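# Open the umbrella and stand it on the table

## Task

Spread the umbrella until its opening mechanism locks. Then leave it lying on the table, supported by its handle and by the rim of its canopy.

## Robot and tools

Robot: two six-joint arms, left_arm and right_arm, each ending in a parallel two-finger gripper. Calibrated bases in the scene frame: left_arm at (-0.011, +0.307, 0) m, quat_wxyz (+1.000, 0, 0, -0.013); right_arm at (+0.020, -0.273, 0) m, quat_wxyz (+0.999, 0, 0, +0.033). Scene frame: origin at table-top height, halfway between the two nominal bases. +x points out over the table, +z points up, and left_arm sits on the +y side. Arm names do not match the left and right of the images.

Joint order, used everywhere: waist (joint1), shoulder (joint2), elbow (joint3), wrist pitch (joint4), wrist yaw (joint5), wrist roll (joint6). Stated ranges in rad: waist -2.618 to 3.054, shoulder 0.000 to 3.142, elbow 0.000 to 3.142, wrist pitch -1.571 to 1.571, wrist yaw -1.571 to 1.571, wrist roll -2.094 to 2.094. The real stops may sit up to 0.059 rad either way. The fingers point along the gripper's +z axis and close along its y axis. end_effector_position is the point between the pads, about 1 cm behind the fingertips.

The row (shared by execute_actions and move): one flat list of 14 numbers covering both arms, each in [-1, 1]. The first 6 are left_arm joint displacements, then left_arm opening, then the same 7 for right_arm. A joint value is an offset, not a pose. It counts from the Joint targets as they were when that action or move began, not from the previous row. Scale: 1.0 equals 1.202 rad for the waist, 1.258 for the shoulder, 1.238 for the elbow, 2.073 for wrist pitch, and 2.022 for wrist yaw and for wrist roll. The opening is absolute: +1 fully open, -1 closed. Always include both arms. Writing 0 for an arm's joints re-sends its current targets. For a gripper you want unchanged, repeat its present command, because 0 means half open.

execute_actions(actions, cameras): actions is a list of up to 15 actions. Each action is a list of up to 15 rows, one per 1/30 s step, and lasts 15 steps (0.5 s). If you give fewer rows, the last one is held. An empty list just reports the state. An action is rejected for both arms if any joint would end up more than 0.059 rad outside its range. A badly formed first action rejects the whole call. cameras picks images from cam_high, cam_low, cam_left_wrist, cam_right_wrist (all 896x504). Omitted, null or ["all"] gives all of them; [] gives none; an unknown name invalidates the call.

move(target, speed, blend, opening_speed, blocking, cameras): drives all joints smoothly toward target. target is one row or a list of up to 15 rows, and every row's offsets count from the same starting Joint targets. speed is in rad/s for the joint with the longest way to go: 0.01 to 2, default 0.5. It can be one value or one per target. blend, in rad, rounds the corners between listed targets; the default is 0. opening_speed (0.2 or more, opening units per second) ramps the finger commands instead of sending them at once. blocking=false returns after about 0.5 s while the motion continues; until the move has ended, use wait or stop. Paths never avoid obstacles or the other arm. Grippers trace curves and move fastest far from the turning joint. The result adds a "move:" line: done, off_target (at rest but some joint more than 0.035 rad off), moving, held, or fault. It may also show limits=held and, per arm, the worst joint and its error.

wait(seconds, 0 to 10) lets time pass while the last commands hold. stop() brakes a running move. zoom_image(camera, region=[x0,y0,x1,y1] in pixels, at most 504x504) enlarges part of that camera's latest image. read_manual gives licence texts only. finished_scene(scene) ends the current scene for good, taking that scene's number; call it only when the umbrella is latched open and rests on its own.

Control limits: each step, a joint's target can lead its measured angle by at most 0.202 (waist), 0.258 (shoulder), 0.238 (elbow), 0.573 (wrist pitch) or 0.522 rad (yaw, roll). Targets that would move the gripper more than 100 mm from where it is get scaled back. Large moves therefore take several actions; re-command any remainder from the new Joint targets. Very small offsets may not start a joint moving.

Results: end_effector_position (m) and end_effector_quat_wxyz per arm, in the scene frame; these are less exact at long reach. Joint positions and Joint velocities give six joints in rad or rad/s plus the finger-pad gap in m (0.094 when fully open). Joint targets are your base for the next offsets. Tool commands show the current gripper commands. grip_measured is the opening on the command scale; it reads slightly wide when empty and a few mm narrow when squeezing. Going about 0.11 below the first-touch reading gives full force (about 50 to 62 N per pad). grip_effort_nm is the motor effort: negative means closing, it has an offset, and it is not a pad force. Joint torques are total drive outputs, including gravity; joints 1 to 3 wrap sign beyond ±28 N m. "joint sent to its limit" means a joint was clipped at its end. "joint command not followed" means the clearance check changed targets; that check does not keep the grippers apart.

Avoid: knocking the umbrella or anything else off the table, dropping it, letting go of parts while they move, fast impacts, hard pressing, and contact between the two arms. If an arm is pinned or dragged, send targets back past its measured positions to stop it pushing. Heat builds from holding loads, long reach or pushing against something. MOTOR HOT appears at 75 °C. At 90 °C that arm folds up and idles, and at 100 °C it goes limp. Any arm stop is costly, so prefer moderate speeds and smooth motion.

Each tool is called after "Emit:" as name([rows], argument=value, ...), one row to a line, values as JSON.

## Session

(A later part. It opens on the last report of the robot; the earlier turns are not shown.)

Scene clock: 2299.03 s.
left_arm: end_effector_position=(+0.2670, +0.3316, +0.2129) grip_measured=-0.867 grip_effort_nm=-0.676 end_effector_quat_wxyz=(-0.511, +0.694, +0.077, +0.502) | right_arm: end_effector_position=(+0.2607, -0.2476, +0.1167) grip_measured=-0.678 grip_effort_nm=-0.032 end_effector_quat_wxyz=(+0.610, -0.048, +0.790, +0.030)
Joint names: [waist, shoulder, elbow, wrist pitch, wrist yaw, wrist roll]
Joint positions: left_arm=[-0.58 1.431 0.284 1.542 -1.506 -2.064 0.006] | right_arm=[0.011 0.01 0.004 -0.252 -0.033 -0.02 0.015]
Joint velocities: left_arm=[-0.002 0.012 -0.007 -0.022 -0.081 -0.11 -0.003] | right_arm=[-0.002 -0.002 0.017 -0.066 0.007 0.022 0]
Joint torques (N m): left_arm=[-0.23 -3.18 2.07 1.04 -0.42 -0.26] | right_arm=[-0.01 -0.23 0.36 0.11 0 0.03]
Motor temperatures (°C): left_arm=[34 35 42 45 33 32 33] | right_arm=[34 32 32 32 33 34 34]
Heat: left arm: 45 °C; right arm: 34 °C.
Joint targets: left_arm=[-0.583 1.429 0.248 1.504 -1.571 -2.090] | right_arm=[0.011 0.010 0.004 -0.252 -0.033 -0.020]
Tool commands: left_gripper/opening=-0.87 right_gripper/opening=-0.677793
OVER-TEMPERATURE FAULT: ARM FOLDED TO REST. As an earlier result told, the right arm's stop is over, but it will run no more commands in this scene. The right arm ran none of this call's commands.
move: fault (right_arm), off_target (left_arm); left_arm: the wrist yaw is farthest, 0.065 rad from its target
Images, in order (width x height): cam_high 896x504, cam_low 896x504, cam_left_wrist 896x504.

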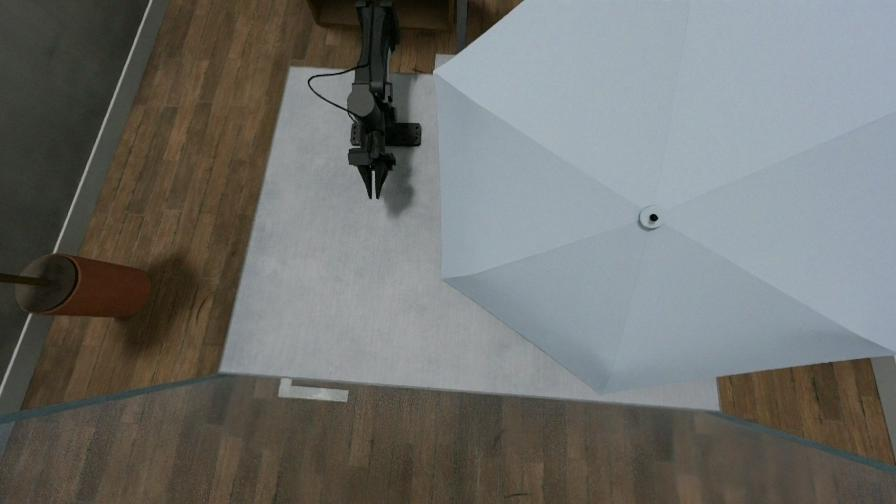

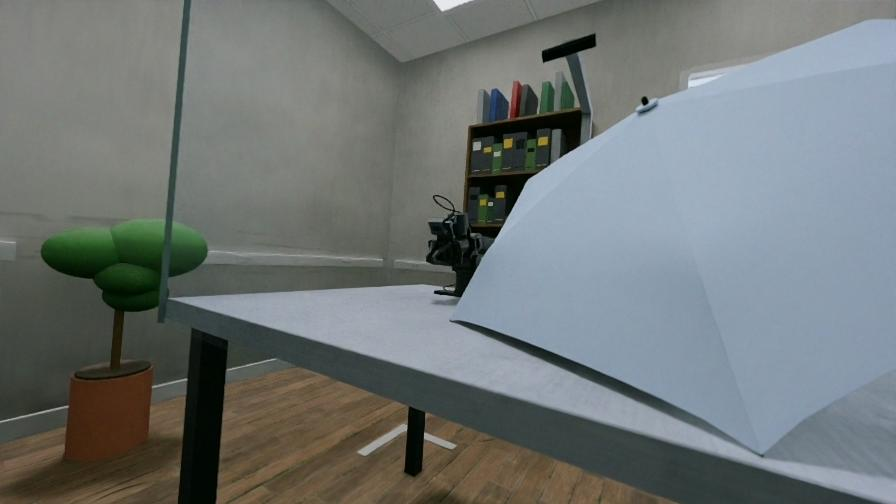

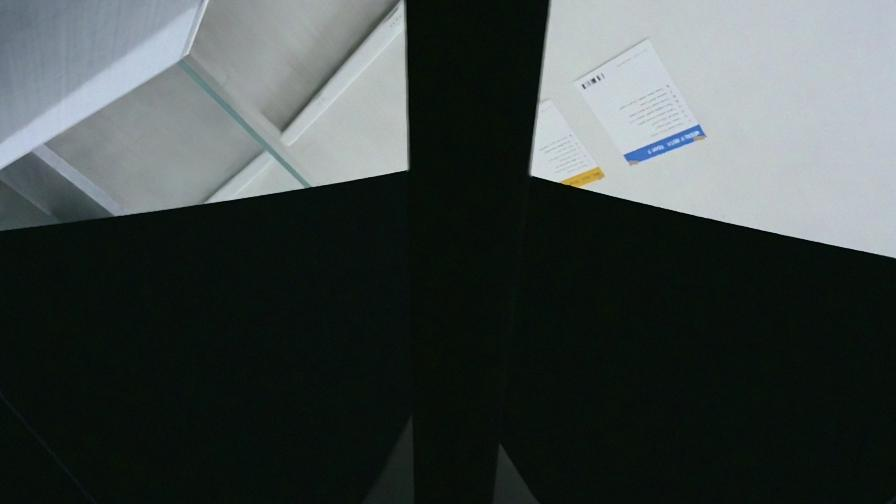

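Emit:
move([
  [-0.03, -0.0090, -0.0130, 0.0, 0, 0, -0.87, 0, 0, 0, 0, 0, 0, -0.6778],
], speed=0.08, cameras=["cam_high", "cam_low"])

Emit:
zoom_image(camera="cam_low", region=[420, 260, 580, 360])

Scene clock: 2301.53 s.
left_arm: end_effector_position=(+0.2644, +0.3270, +0.2128) grip_measured=-0.868 grip_effort_nm=-0.701 end_effector_quat_wxyz=(-0.504, +0.695, +0.069, +0.508) | right_arm: end_effector_position=(+0.2607, -0.2476, +0.1167) grip_measured=-0.678 grip_effort_nm=-0.037 end_effector_quat_wxyz=(+0.610, -0.048, +0.790, +0.030)
Joint names: [waist, shoulder, elbow, wrist pitch, wrist yaw, wrist roll]
Joint positions: left_arm=[-0.604 1.415 0.27 1.542 -1.506 -2.062 0.006] | right_arm=[0.011 0.01 0.004 -0.252 -0.033 -0.02 0.015]
Joint velocities: left_arm=[0.007 -0.002 -0.007 -0.037 0.007 -0.007 -0.005] | right_arm=[-0.012 -0.007 -0.007 0.037 -0.037 -0.051 -0.001]
Joint torques (N m): left_arm=[-1.2 -2.69 1.88 1.05 -0.42 -0.28] | right_arm=[0.03 -0.18 0.39 0.11 0.01 0.03]
Motor temperatures (°C): left_arm=[34 35 42 45 33 32 33] | right_arm=[34 32 32 32 33 34 34]
Heat: left arm: 45 °C; right arm: 34 °C.
Joint targets: left_arm=[-0.619 1.418 0.232 1.504 -1.571 -2.090] | right_arm=[0.011 0.010 0.004 -0.252 -0.033 -0.020]
Tool commands: left_gripper/opening=-0.87 right_gripper/opening=-0.677793
OVER-TEMPERATURE FAULT: ARM FOLDED TO REST. As an earlier result told, the right arm's stop is over, but it will run no more commands in this scene. The right arm ran none of this call's commands.
move: fault (right_arm), off_target (left_arm); left_arm: the wrist yaw is farthest, 0.065 rad from its target
Images, in order (width x height): cam_high 896x504, cam_low 896x504.

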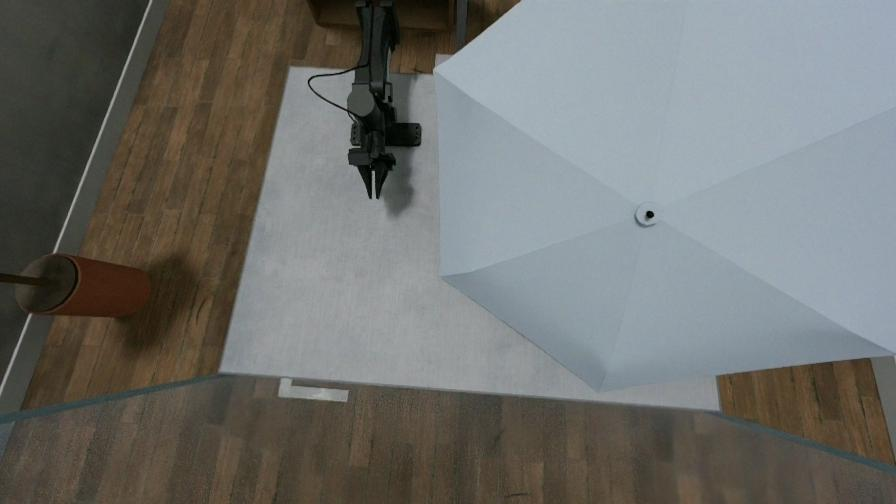

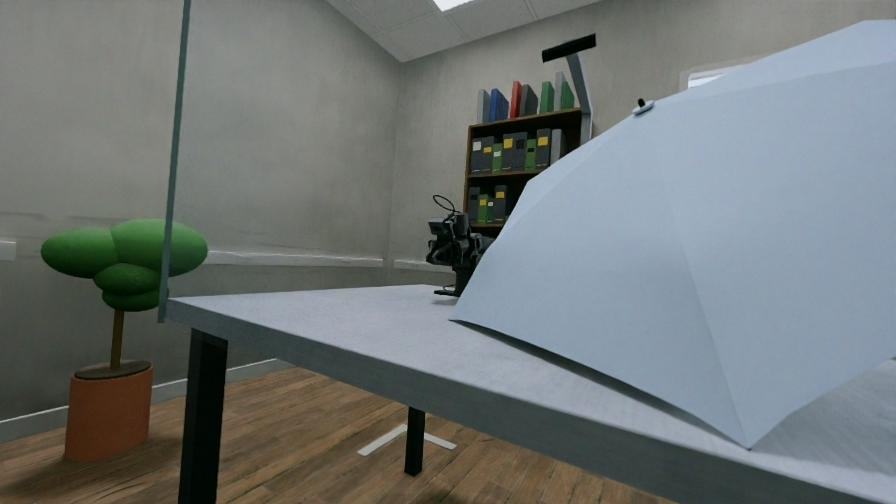

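Scaled by 3.150 from the camera's 896x504 image, which has a finer 1280x720 frame.

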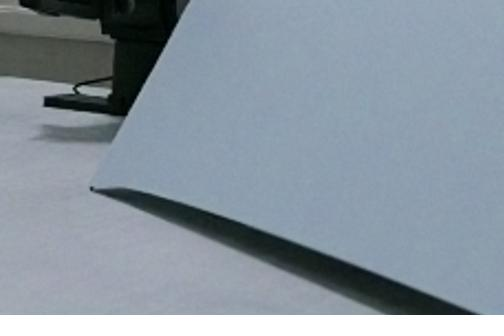

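Emit:
move([
  [0.0125, 0, 0.015, 0.012, 0.02, 0.01, -0.82, 0, 0, 0, 0, 0, 0, -0.6778],
], speed=0.05, opening_speed=0.2, cameras=["cam_high", "cam_low"])

Emit:
zoom_image(camera="cam_low", region=[420, 240, 800, 480])

Scene clock: 2304.50 s.
left_arm: end_effector_position=(+0.2587, +0.3310, +0.2071) grip_measured=-0.821 grip_effort_nm=0.061 end_effector_quat_wxyz=(-0.509, +0.698, +0.077, +0.497) | right_arm: end_effector_position=(+0.2607, -0.2476, +0.1167) grip_measured=-0.678 grip_effort_nm=-0.032 end_effector_quat_wxyz=(+0.610, -0.048, +0.790, +0.030)
Joint names: [waist, shoulder, elbow, wrist pitch, wrist yaw, wrist roll]
Joint positions: left_arm=[-0.606 1.415 0.255 1.537 -1.536 -2.077 0.008] | right_arm=[0.011 0.01 0.004 -0.252 -0.033 -0.02 0.015]
Joint velocities: left_arm=[-0.002 -0.002 0.012 -0.007 0.022 0.037 0.002] | right_arm=[0.002 -0.002 0.012 0.051 0.007 -0.022 -0.001]
Joint torques (N m): left_arm=[0.28 -2.65 4.31 1.34 0.24 0.12] | right_arm=[0.01 -0.2 0.38 0.11 0.01 0.02]
Motor temperatures (°C): left_arm=[34 34 42 45 33 32 33] | right_arm=[34 32 32 32 33 34 34]
Heat: left arm: 45 °C; right arm: 34 °C.
Joint targets: left_arm=[-0.604 1.418 0.250 1.529 -1.531 -2.070] | right_arm=[0.011 0.010 0.004 -0.252 -0.033 -0.020]
Tool commands: left_gripper/opening=-0.82 right_gripper/opening=-0.677793
OVER-TEMPERATURE FAULT: ARM FOLDED TO REST. As an earlier result told, the right arm's stop is over, but it will run no more commands in this scene. The right arm ran none of this call's commands.
move: fault (right_arm)
Images, in order (width x height): cam_high 896x504, cam_low 896x504.

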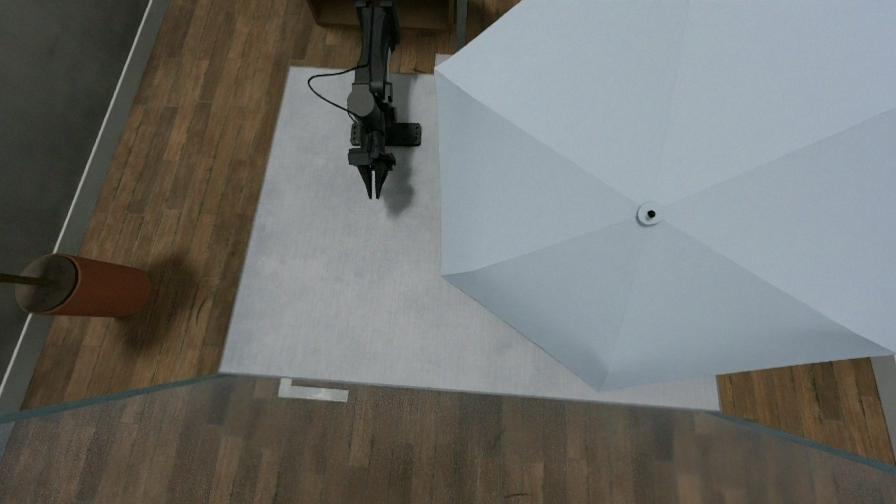

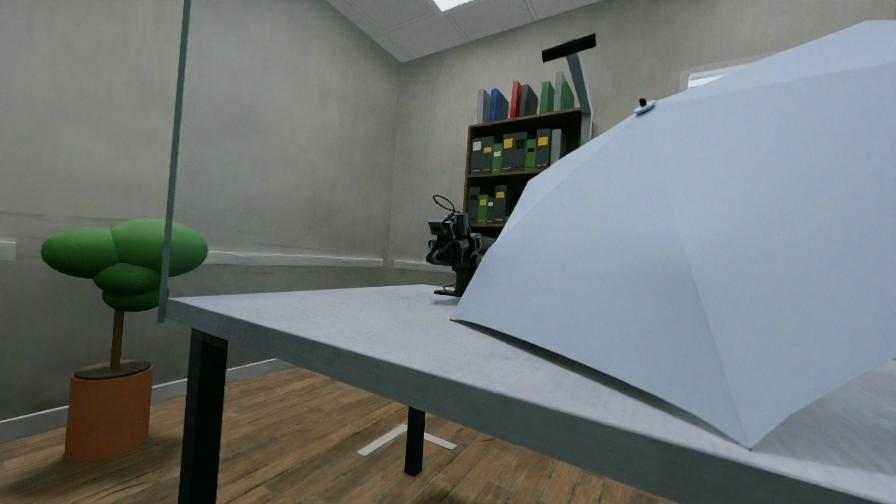

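Scaled by 1.326 from the camera's 896x504 image, which has a finer 1280x720 frame.

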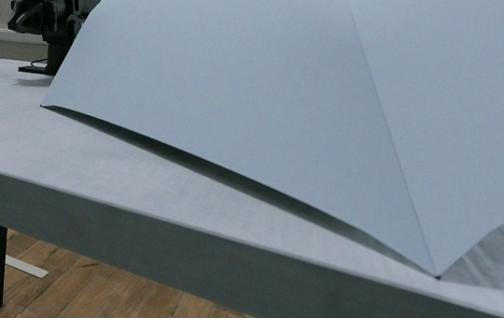

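Emit:
move([
  [0, 0, 0, 0, 0, 0, -0.5, 0, 0, 0, 0, 0, 0, -0.6778],
], opening_speed=0.3)

Scene clock: 2306.93 s.
left_arm: end_effector_position=(+0.2587, +0.3310, +0.2071) grip_measured=-0.501 grip_effort_nm=0.051 end_effector_quat_wxyz=(-0.509, +0.698, +0.077, +0.497) | right_arm: end_effector_position=(+0.2607, -0.2476, +0.1167) grip_measured=-0.678 grip_effort_nm=-0.037 end_effector_quat_wxyz=(+0.610, -0.048, +0.790, +0.030)
Joint names: [waist, shoulder, elbow, wrist pitch, wrist yaw, wrist roll]
Joint positions: left_arm=[-0.606 1.415 0.255 1.537 -1.536 -2.077 0.023] | right_arm=[0.011 0.01 0.004 -0.252 -0.033 -0.02 0.015]
Joint velocities: left_arm=[-0.002 -0.002 0.002 0.022 0.022 -0.007 0] | right_arm=[0.007 0.007 0.007 0.022 0.022 -0.007 -0.001]
Joint torques (N m): left_arm=[0.28 -2.65 4.33 1.34 0.25 0.12] | right_arm=[0.02 -0.21 0.38 0.11 0 0.02]
Motor temperatures (°C): left_arm=[34 34 42 45 33 32 33] | right_arm=[34 32 32 32 33 34 34]
Heat: left arm: 45 °C; right arm: 34 °C.
Joint targets: left_arm=[-0.604 1.418 0.250 1.529 -1.531 -2.070] | right_arm=[0.011 0.010 0.004 -0.252 -0.033 -0.020]
Tool commands: left_gripper/opening=-0.5 right_gripper/opening=-0.677793
OVER-TEMPERATURE FAULT: ARM FOLDED TO REST. As an earlier result told, the right arm's stop is over, but it will run no more commands in this scene. The right arm ran none of this call's commands.
move: fault (right_arm)

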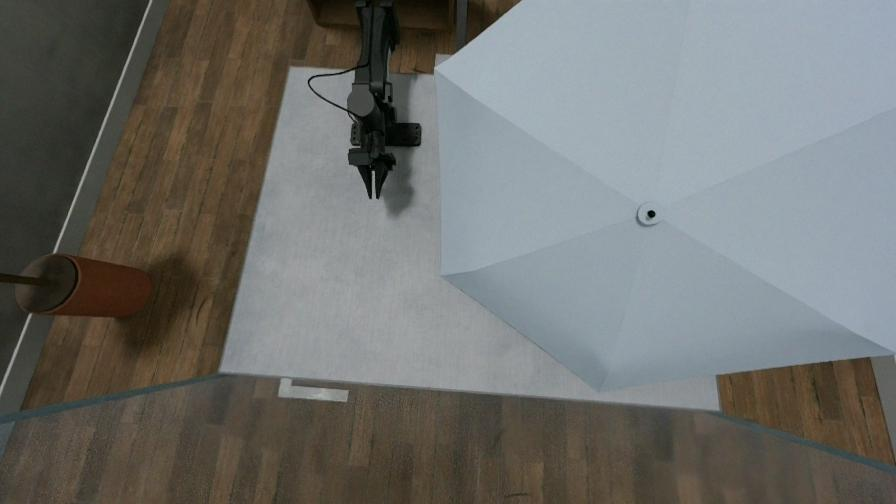

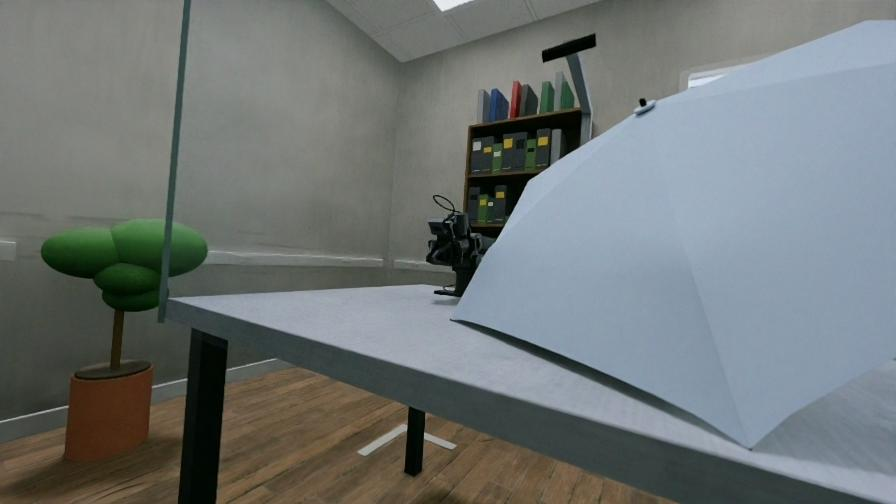

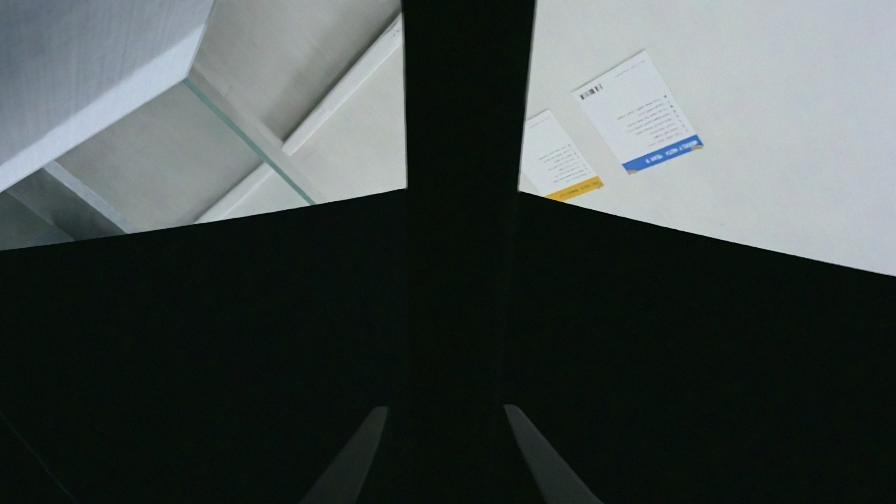

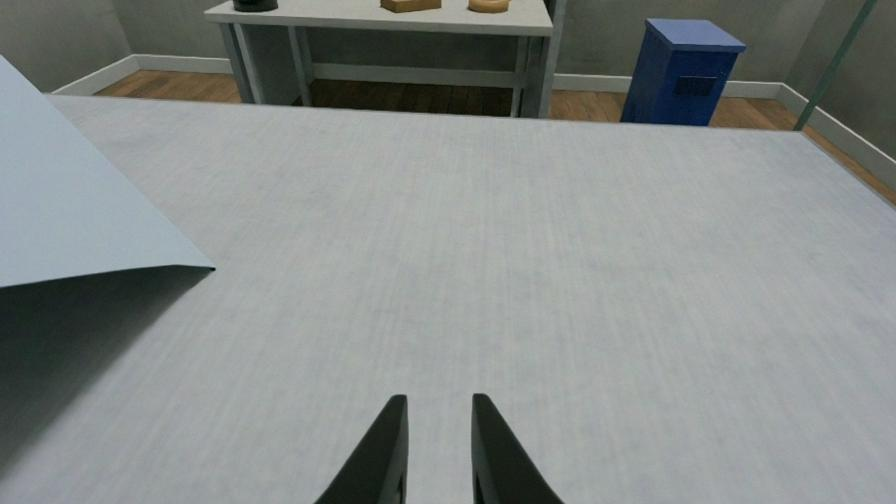

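Emit:
move([
  [0, 0, 0, 0, 0, 0, 1.0, 0, 0, 0, 0, 0, 0, -0.6778],
], opening_speed=0.8, cameras=["cam_high", "cam_left_wrist"])

Scene clock: 2318.07 s.
left_arm: end_effector_position=(+0.2587, +0.3310, +0.2071) grip_measured=+0.999 grip_effort_nm=0.066 end_effector_quat_wxyz=(-0.509, +0.698, +0.077, +0.497) | right_arm: end_effector_position=(+0.2607, -0.2476, +0.1167) grip_measured=-0.678 grip_effort_nm=-0.032 end_effector_quat_wxyz=(+0.610, -0.048, +0.790, +0.030)
Joint names: [waist, shoulder, elbow, wrist pitch, wrist yaw, wrist roll]
Joint positions: left_arm=[-0.606 1.415 0.255 1.537 -1.536 -2.077 0.094] | right_arm=[0.011 0.01 0.004 -0.252 -0.033 -0.02 0.015]
Joint velocities: left_arm=[-0.017 0.012 -0.002 0.022 -0.022 0.037 0] | right_arm=[-0.002 0.007 -0.007 -0.051 -0.11 -0.037 -0.001]
Joint torques (N m): left_arm=[0.27 -2.63 4.33 1.34 0.24 0.11] | right_arm=[0.03 -0.24 0.42 0.11 0 0.01]
Motor temperatures (°C): left_arm=[34 34 42 45 33 32 33] | right_arm=[34 32 32 32 33 34 34]
Heat: left arm: 45 °C; right arm: 34 °C.
Joint targets: left_arm=[-0.604 1.418 0.250 1.529 -1.531 -2.070] | right_arm=[0.011 0.010 0.004 -0.252 -0.033 -0.020]
Tool commands: left_gripper/opening=+1.0 right_gripper/opening=-0.677792
OVER-TEMPERATURE FAULT: ARM FOLDED TO REST. As an earlier result told, the right arm's stop is over, but it will run no more commands in this scene. The right arm ran none of this call's commands.
move: fault (right_arm)
Images, in order (width x height): cam_high 896x504, cam_left_wrist 896x504.

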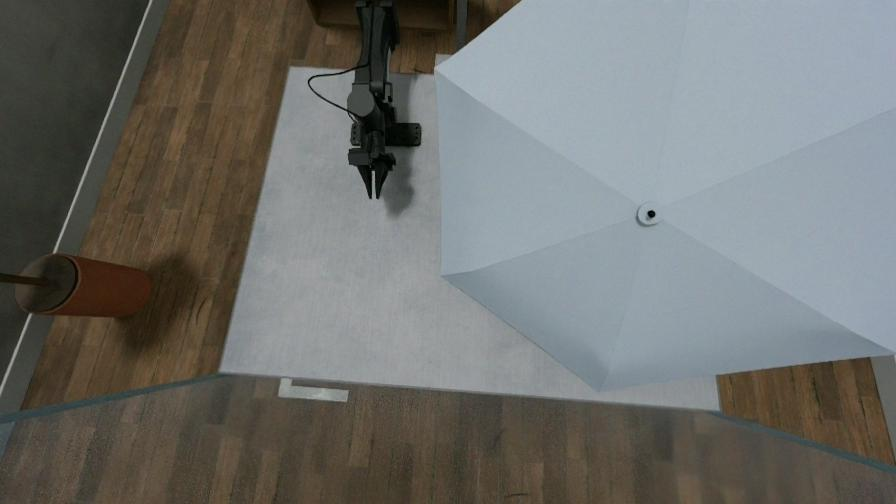

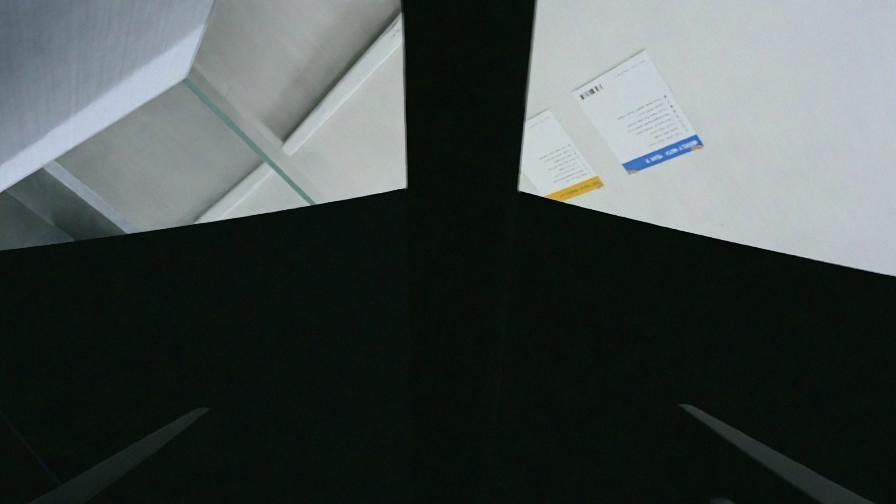

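Emit:
move([
  [-0.1664, 0, 0, 0, 0, 0, 1.0, 0, 0, 0, 0, 0, 0, -0.6778],
], speed=0.2)

Scene clock: 2320.87 s.
left_arm: end_effector_position=(+0.2585, +0.2795, +0.2071) grip_measured=+0.999 grip_effort_nm=0.066 end_effector_quat_wxyz=(-0.459, +0.703, +0.010, +0.543) | right_arm: end_effector_position=(+0.2607, -0.2476, +0.1167) grip_measured=-0.678 grip_effort_nm=-0.037 end_effector_quat_wxyz=(+0.610, -0.048, +0.790, +0.030)
Joint names: [waist, shoulder, elbow, wrist pitch, wrist yaw, wrist roll]
Joint positions: left_arm=[-0.797 1.415 0.255 1.537 -1.536 -2.077 0.094] | right_arm=[0.011 0.01 0.004 -0.252 -0.033 -0.02 0.015]
Joint velocities: left_arm=[0.002 0.002 0.002 -0.007 -0.037 -0.022 0] | right_arm=[-0.027 -0.012 -0.002 -0.066 -0.022 -0.007 0]
Joint torques (N m): left_arm=[-0.55 -2.61 4.34 1.34 0.24 0.11] | right_arm=[-0.01 -0.24 0.38 0.11 0.01 0.02]
Motor temperatures (°C): left_arm=[34 34 42 45 33 32 33] | right_arm=[34 32 32 32 33 34 34]
Heat: left arm: 45 °C; right arm: 34 °C.
Joint targets: left_arm=[-0.804 1.418 0.250 1.529 -1.531 -2.070] | right_arm=[0.011 0.010 0.004 -0.252 -0.033 -0.020]
Tool commands: left_gripper/opening=+1.0 right_gripper/opening=-0.677793
OVER-TEMPERATURE FAULT: ARM FOLDED TO REST. As an earlier result told, the right arm's stop is over, but it will run no more commands in this scene. The right arm ran none of this call's commands.
move: fault (right_arm)

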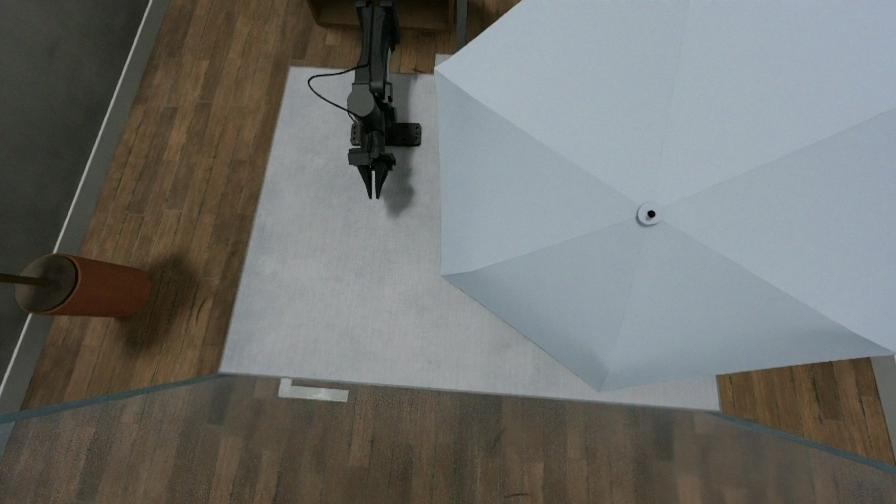

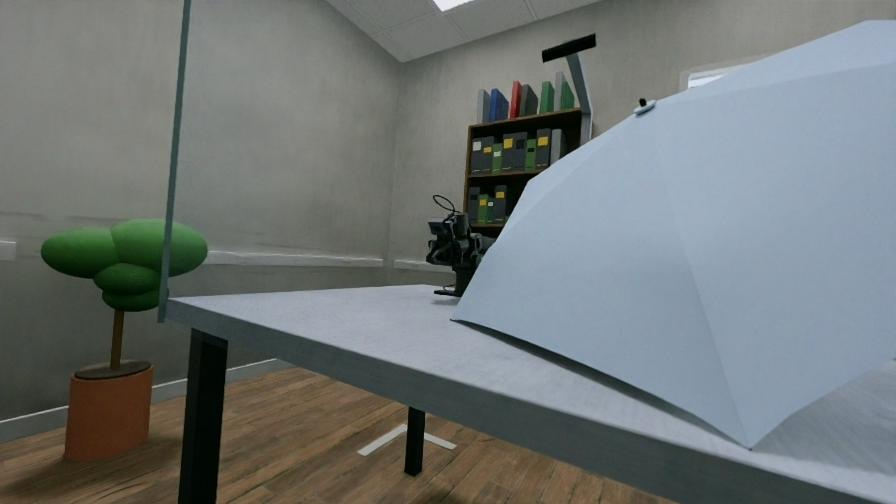

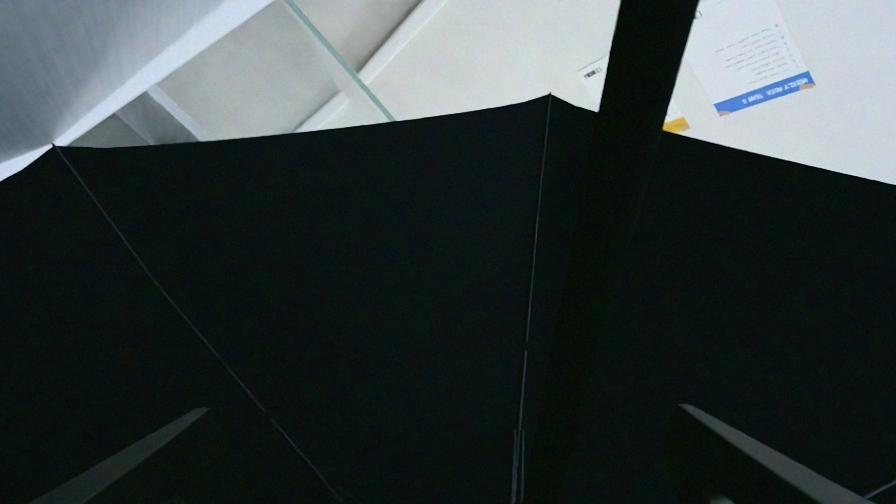

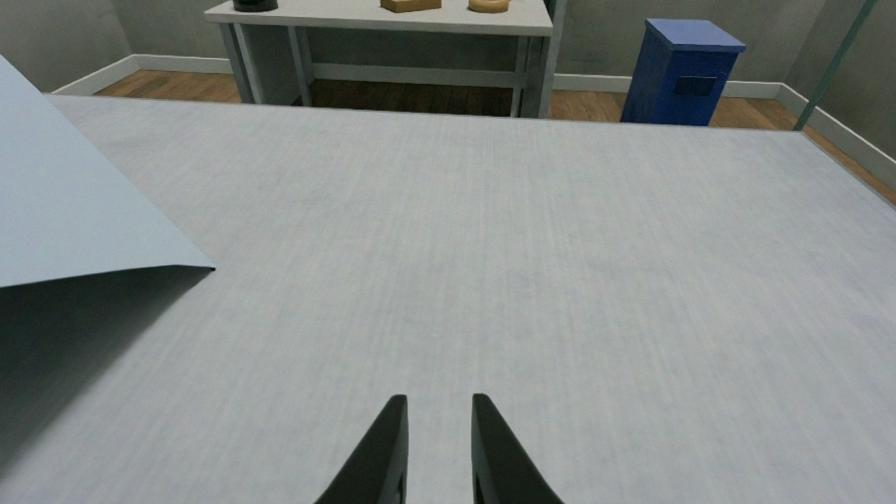

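Emit:
finished_scene(scene=1)

The scene is finished.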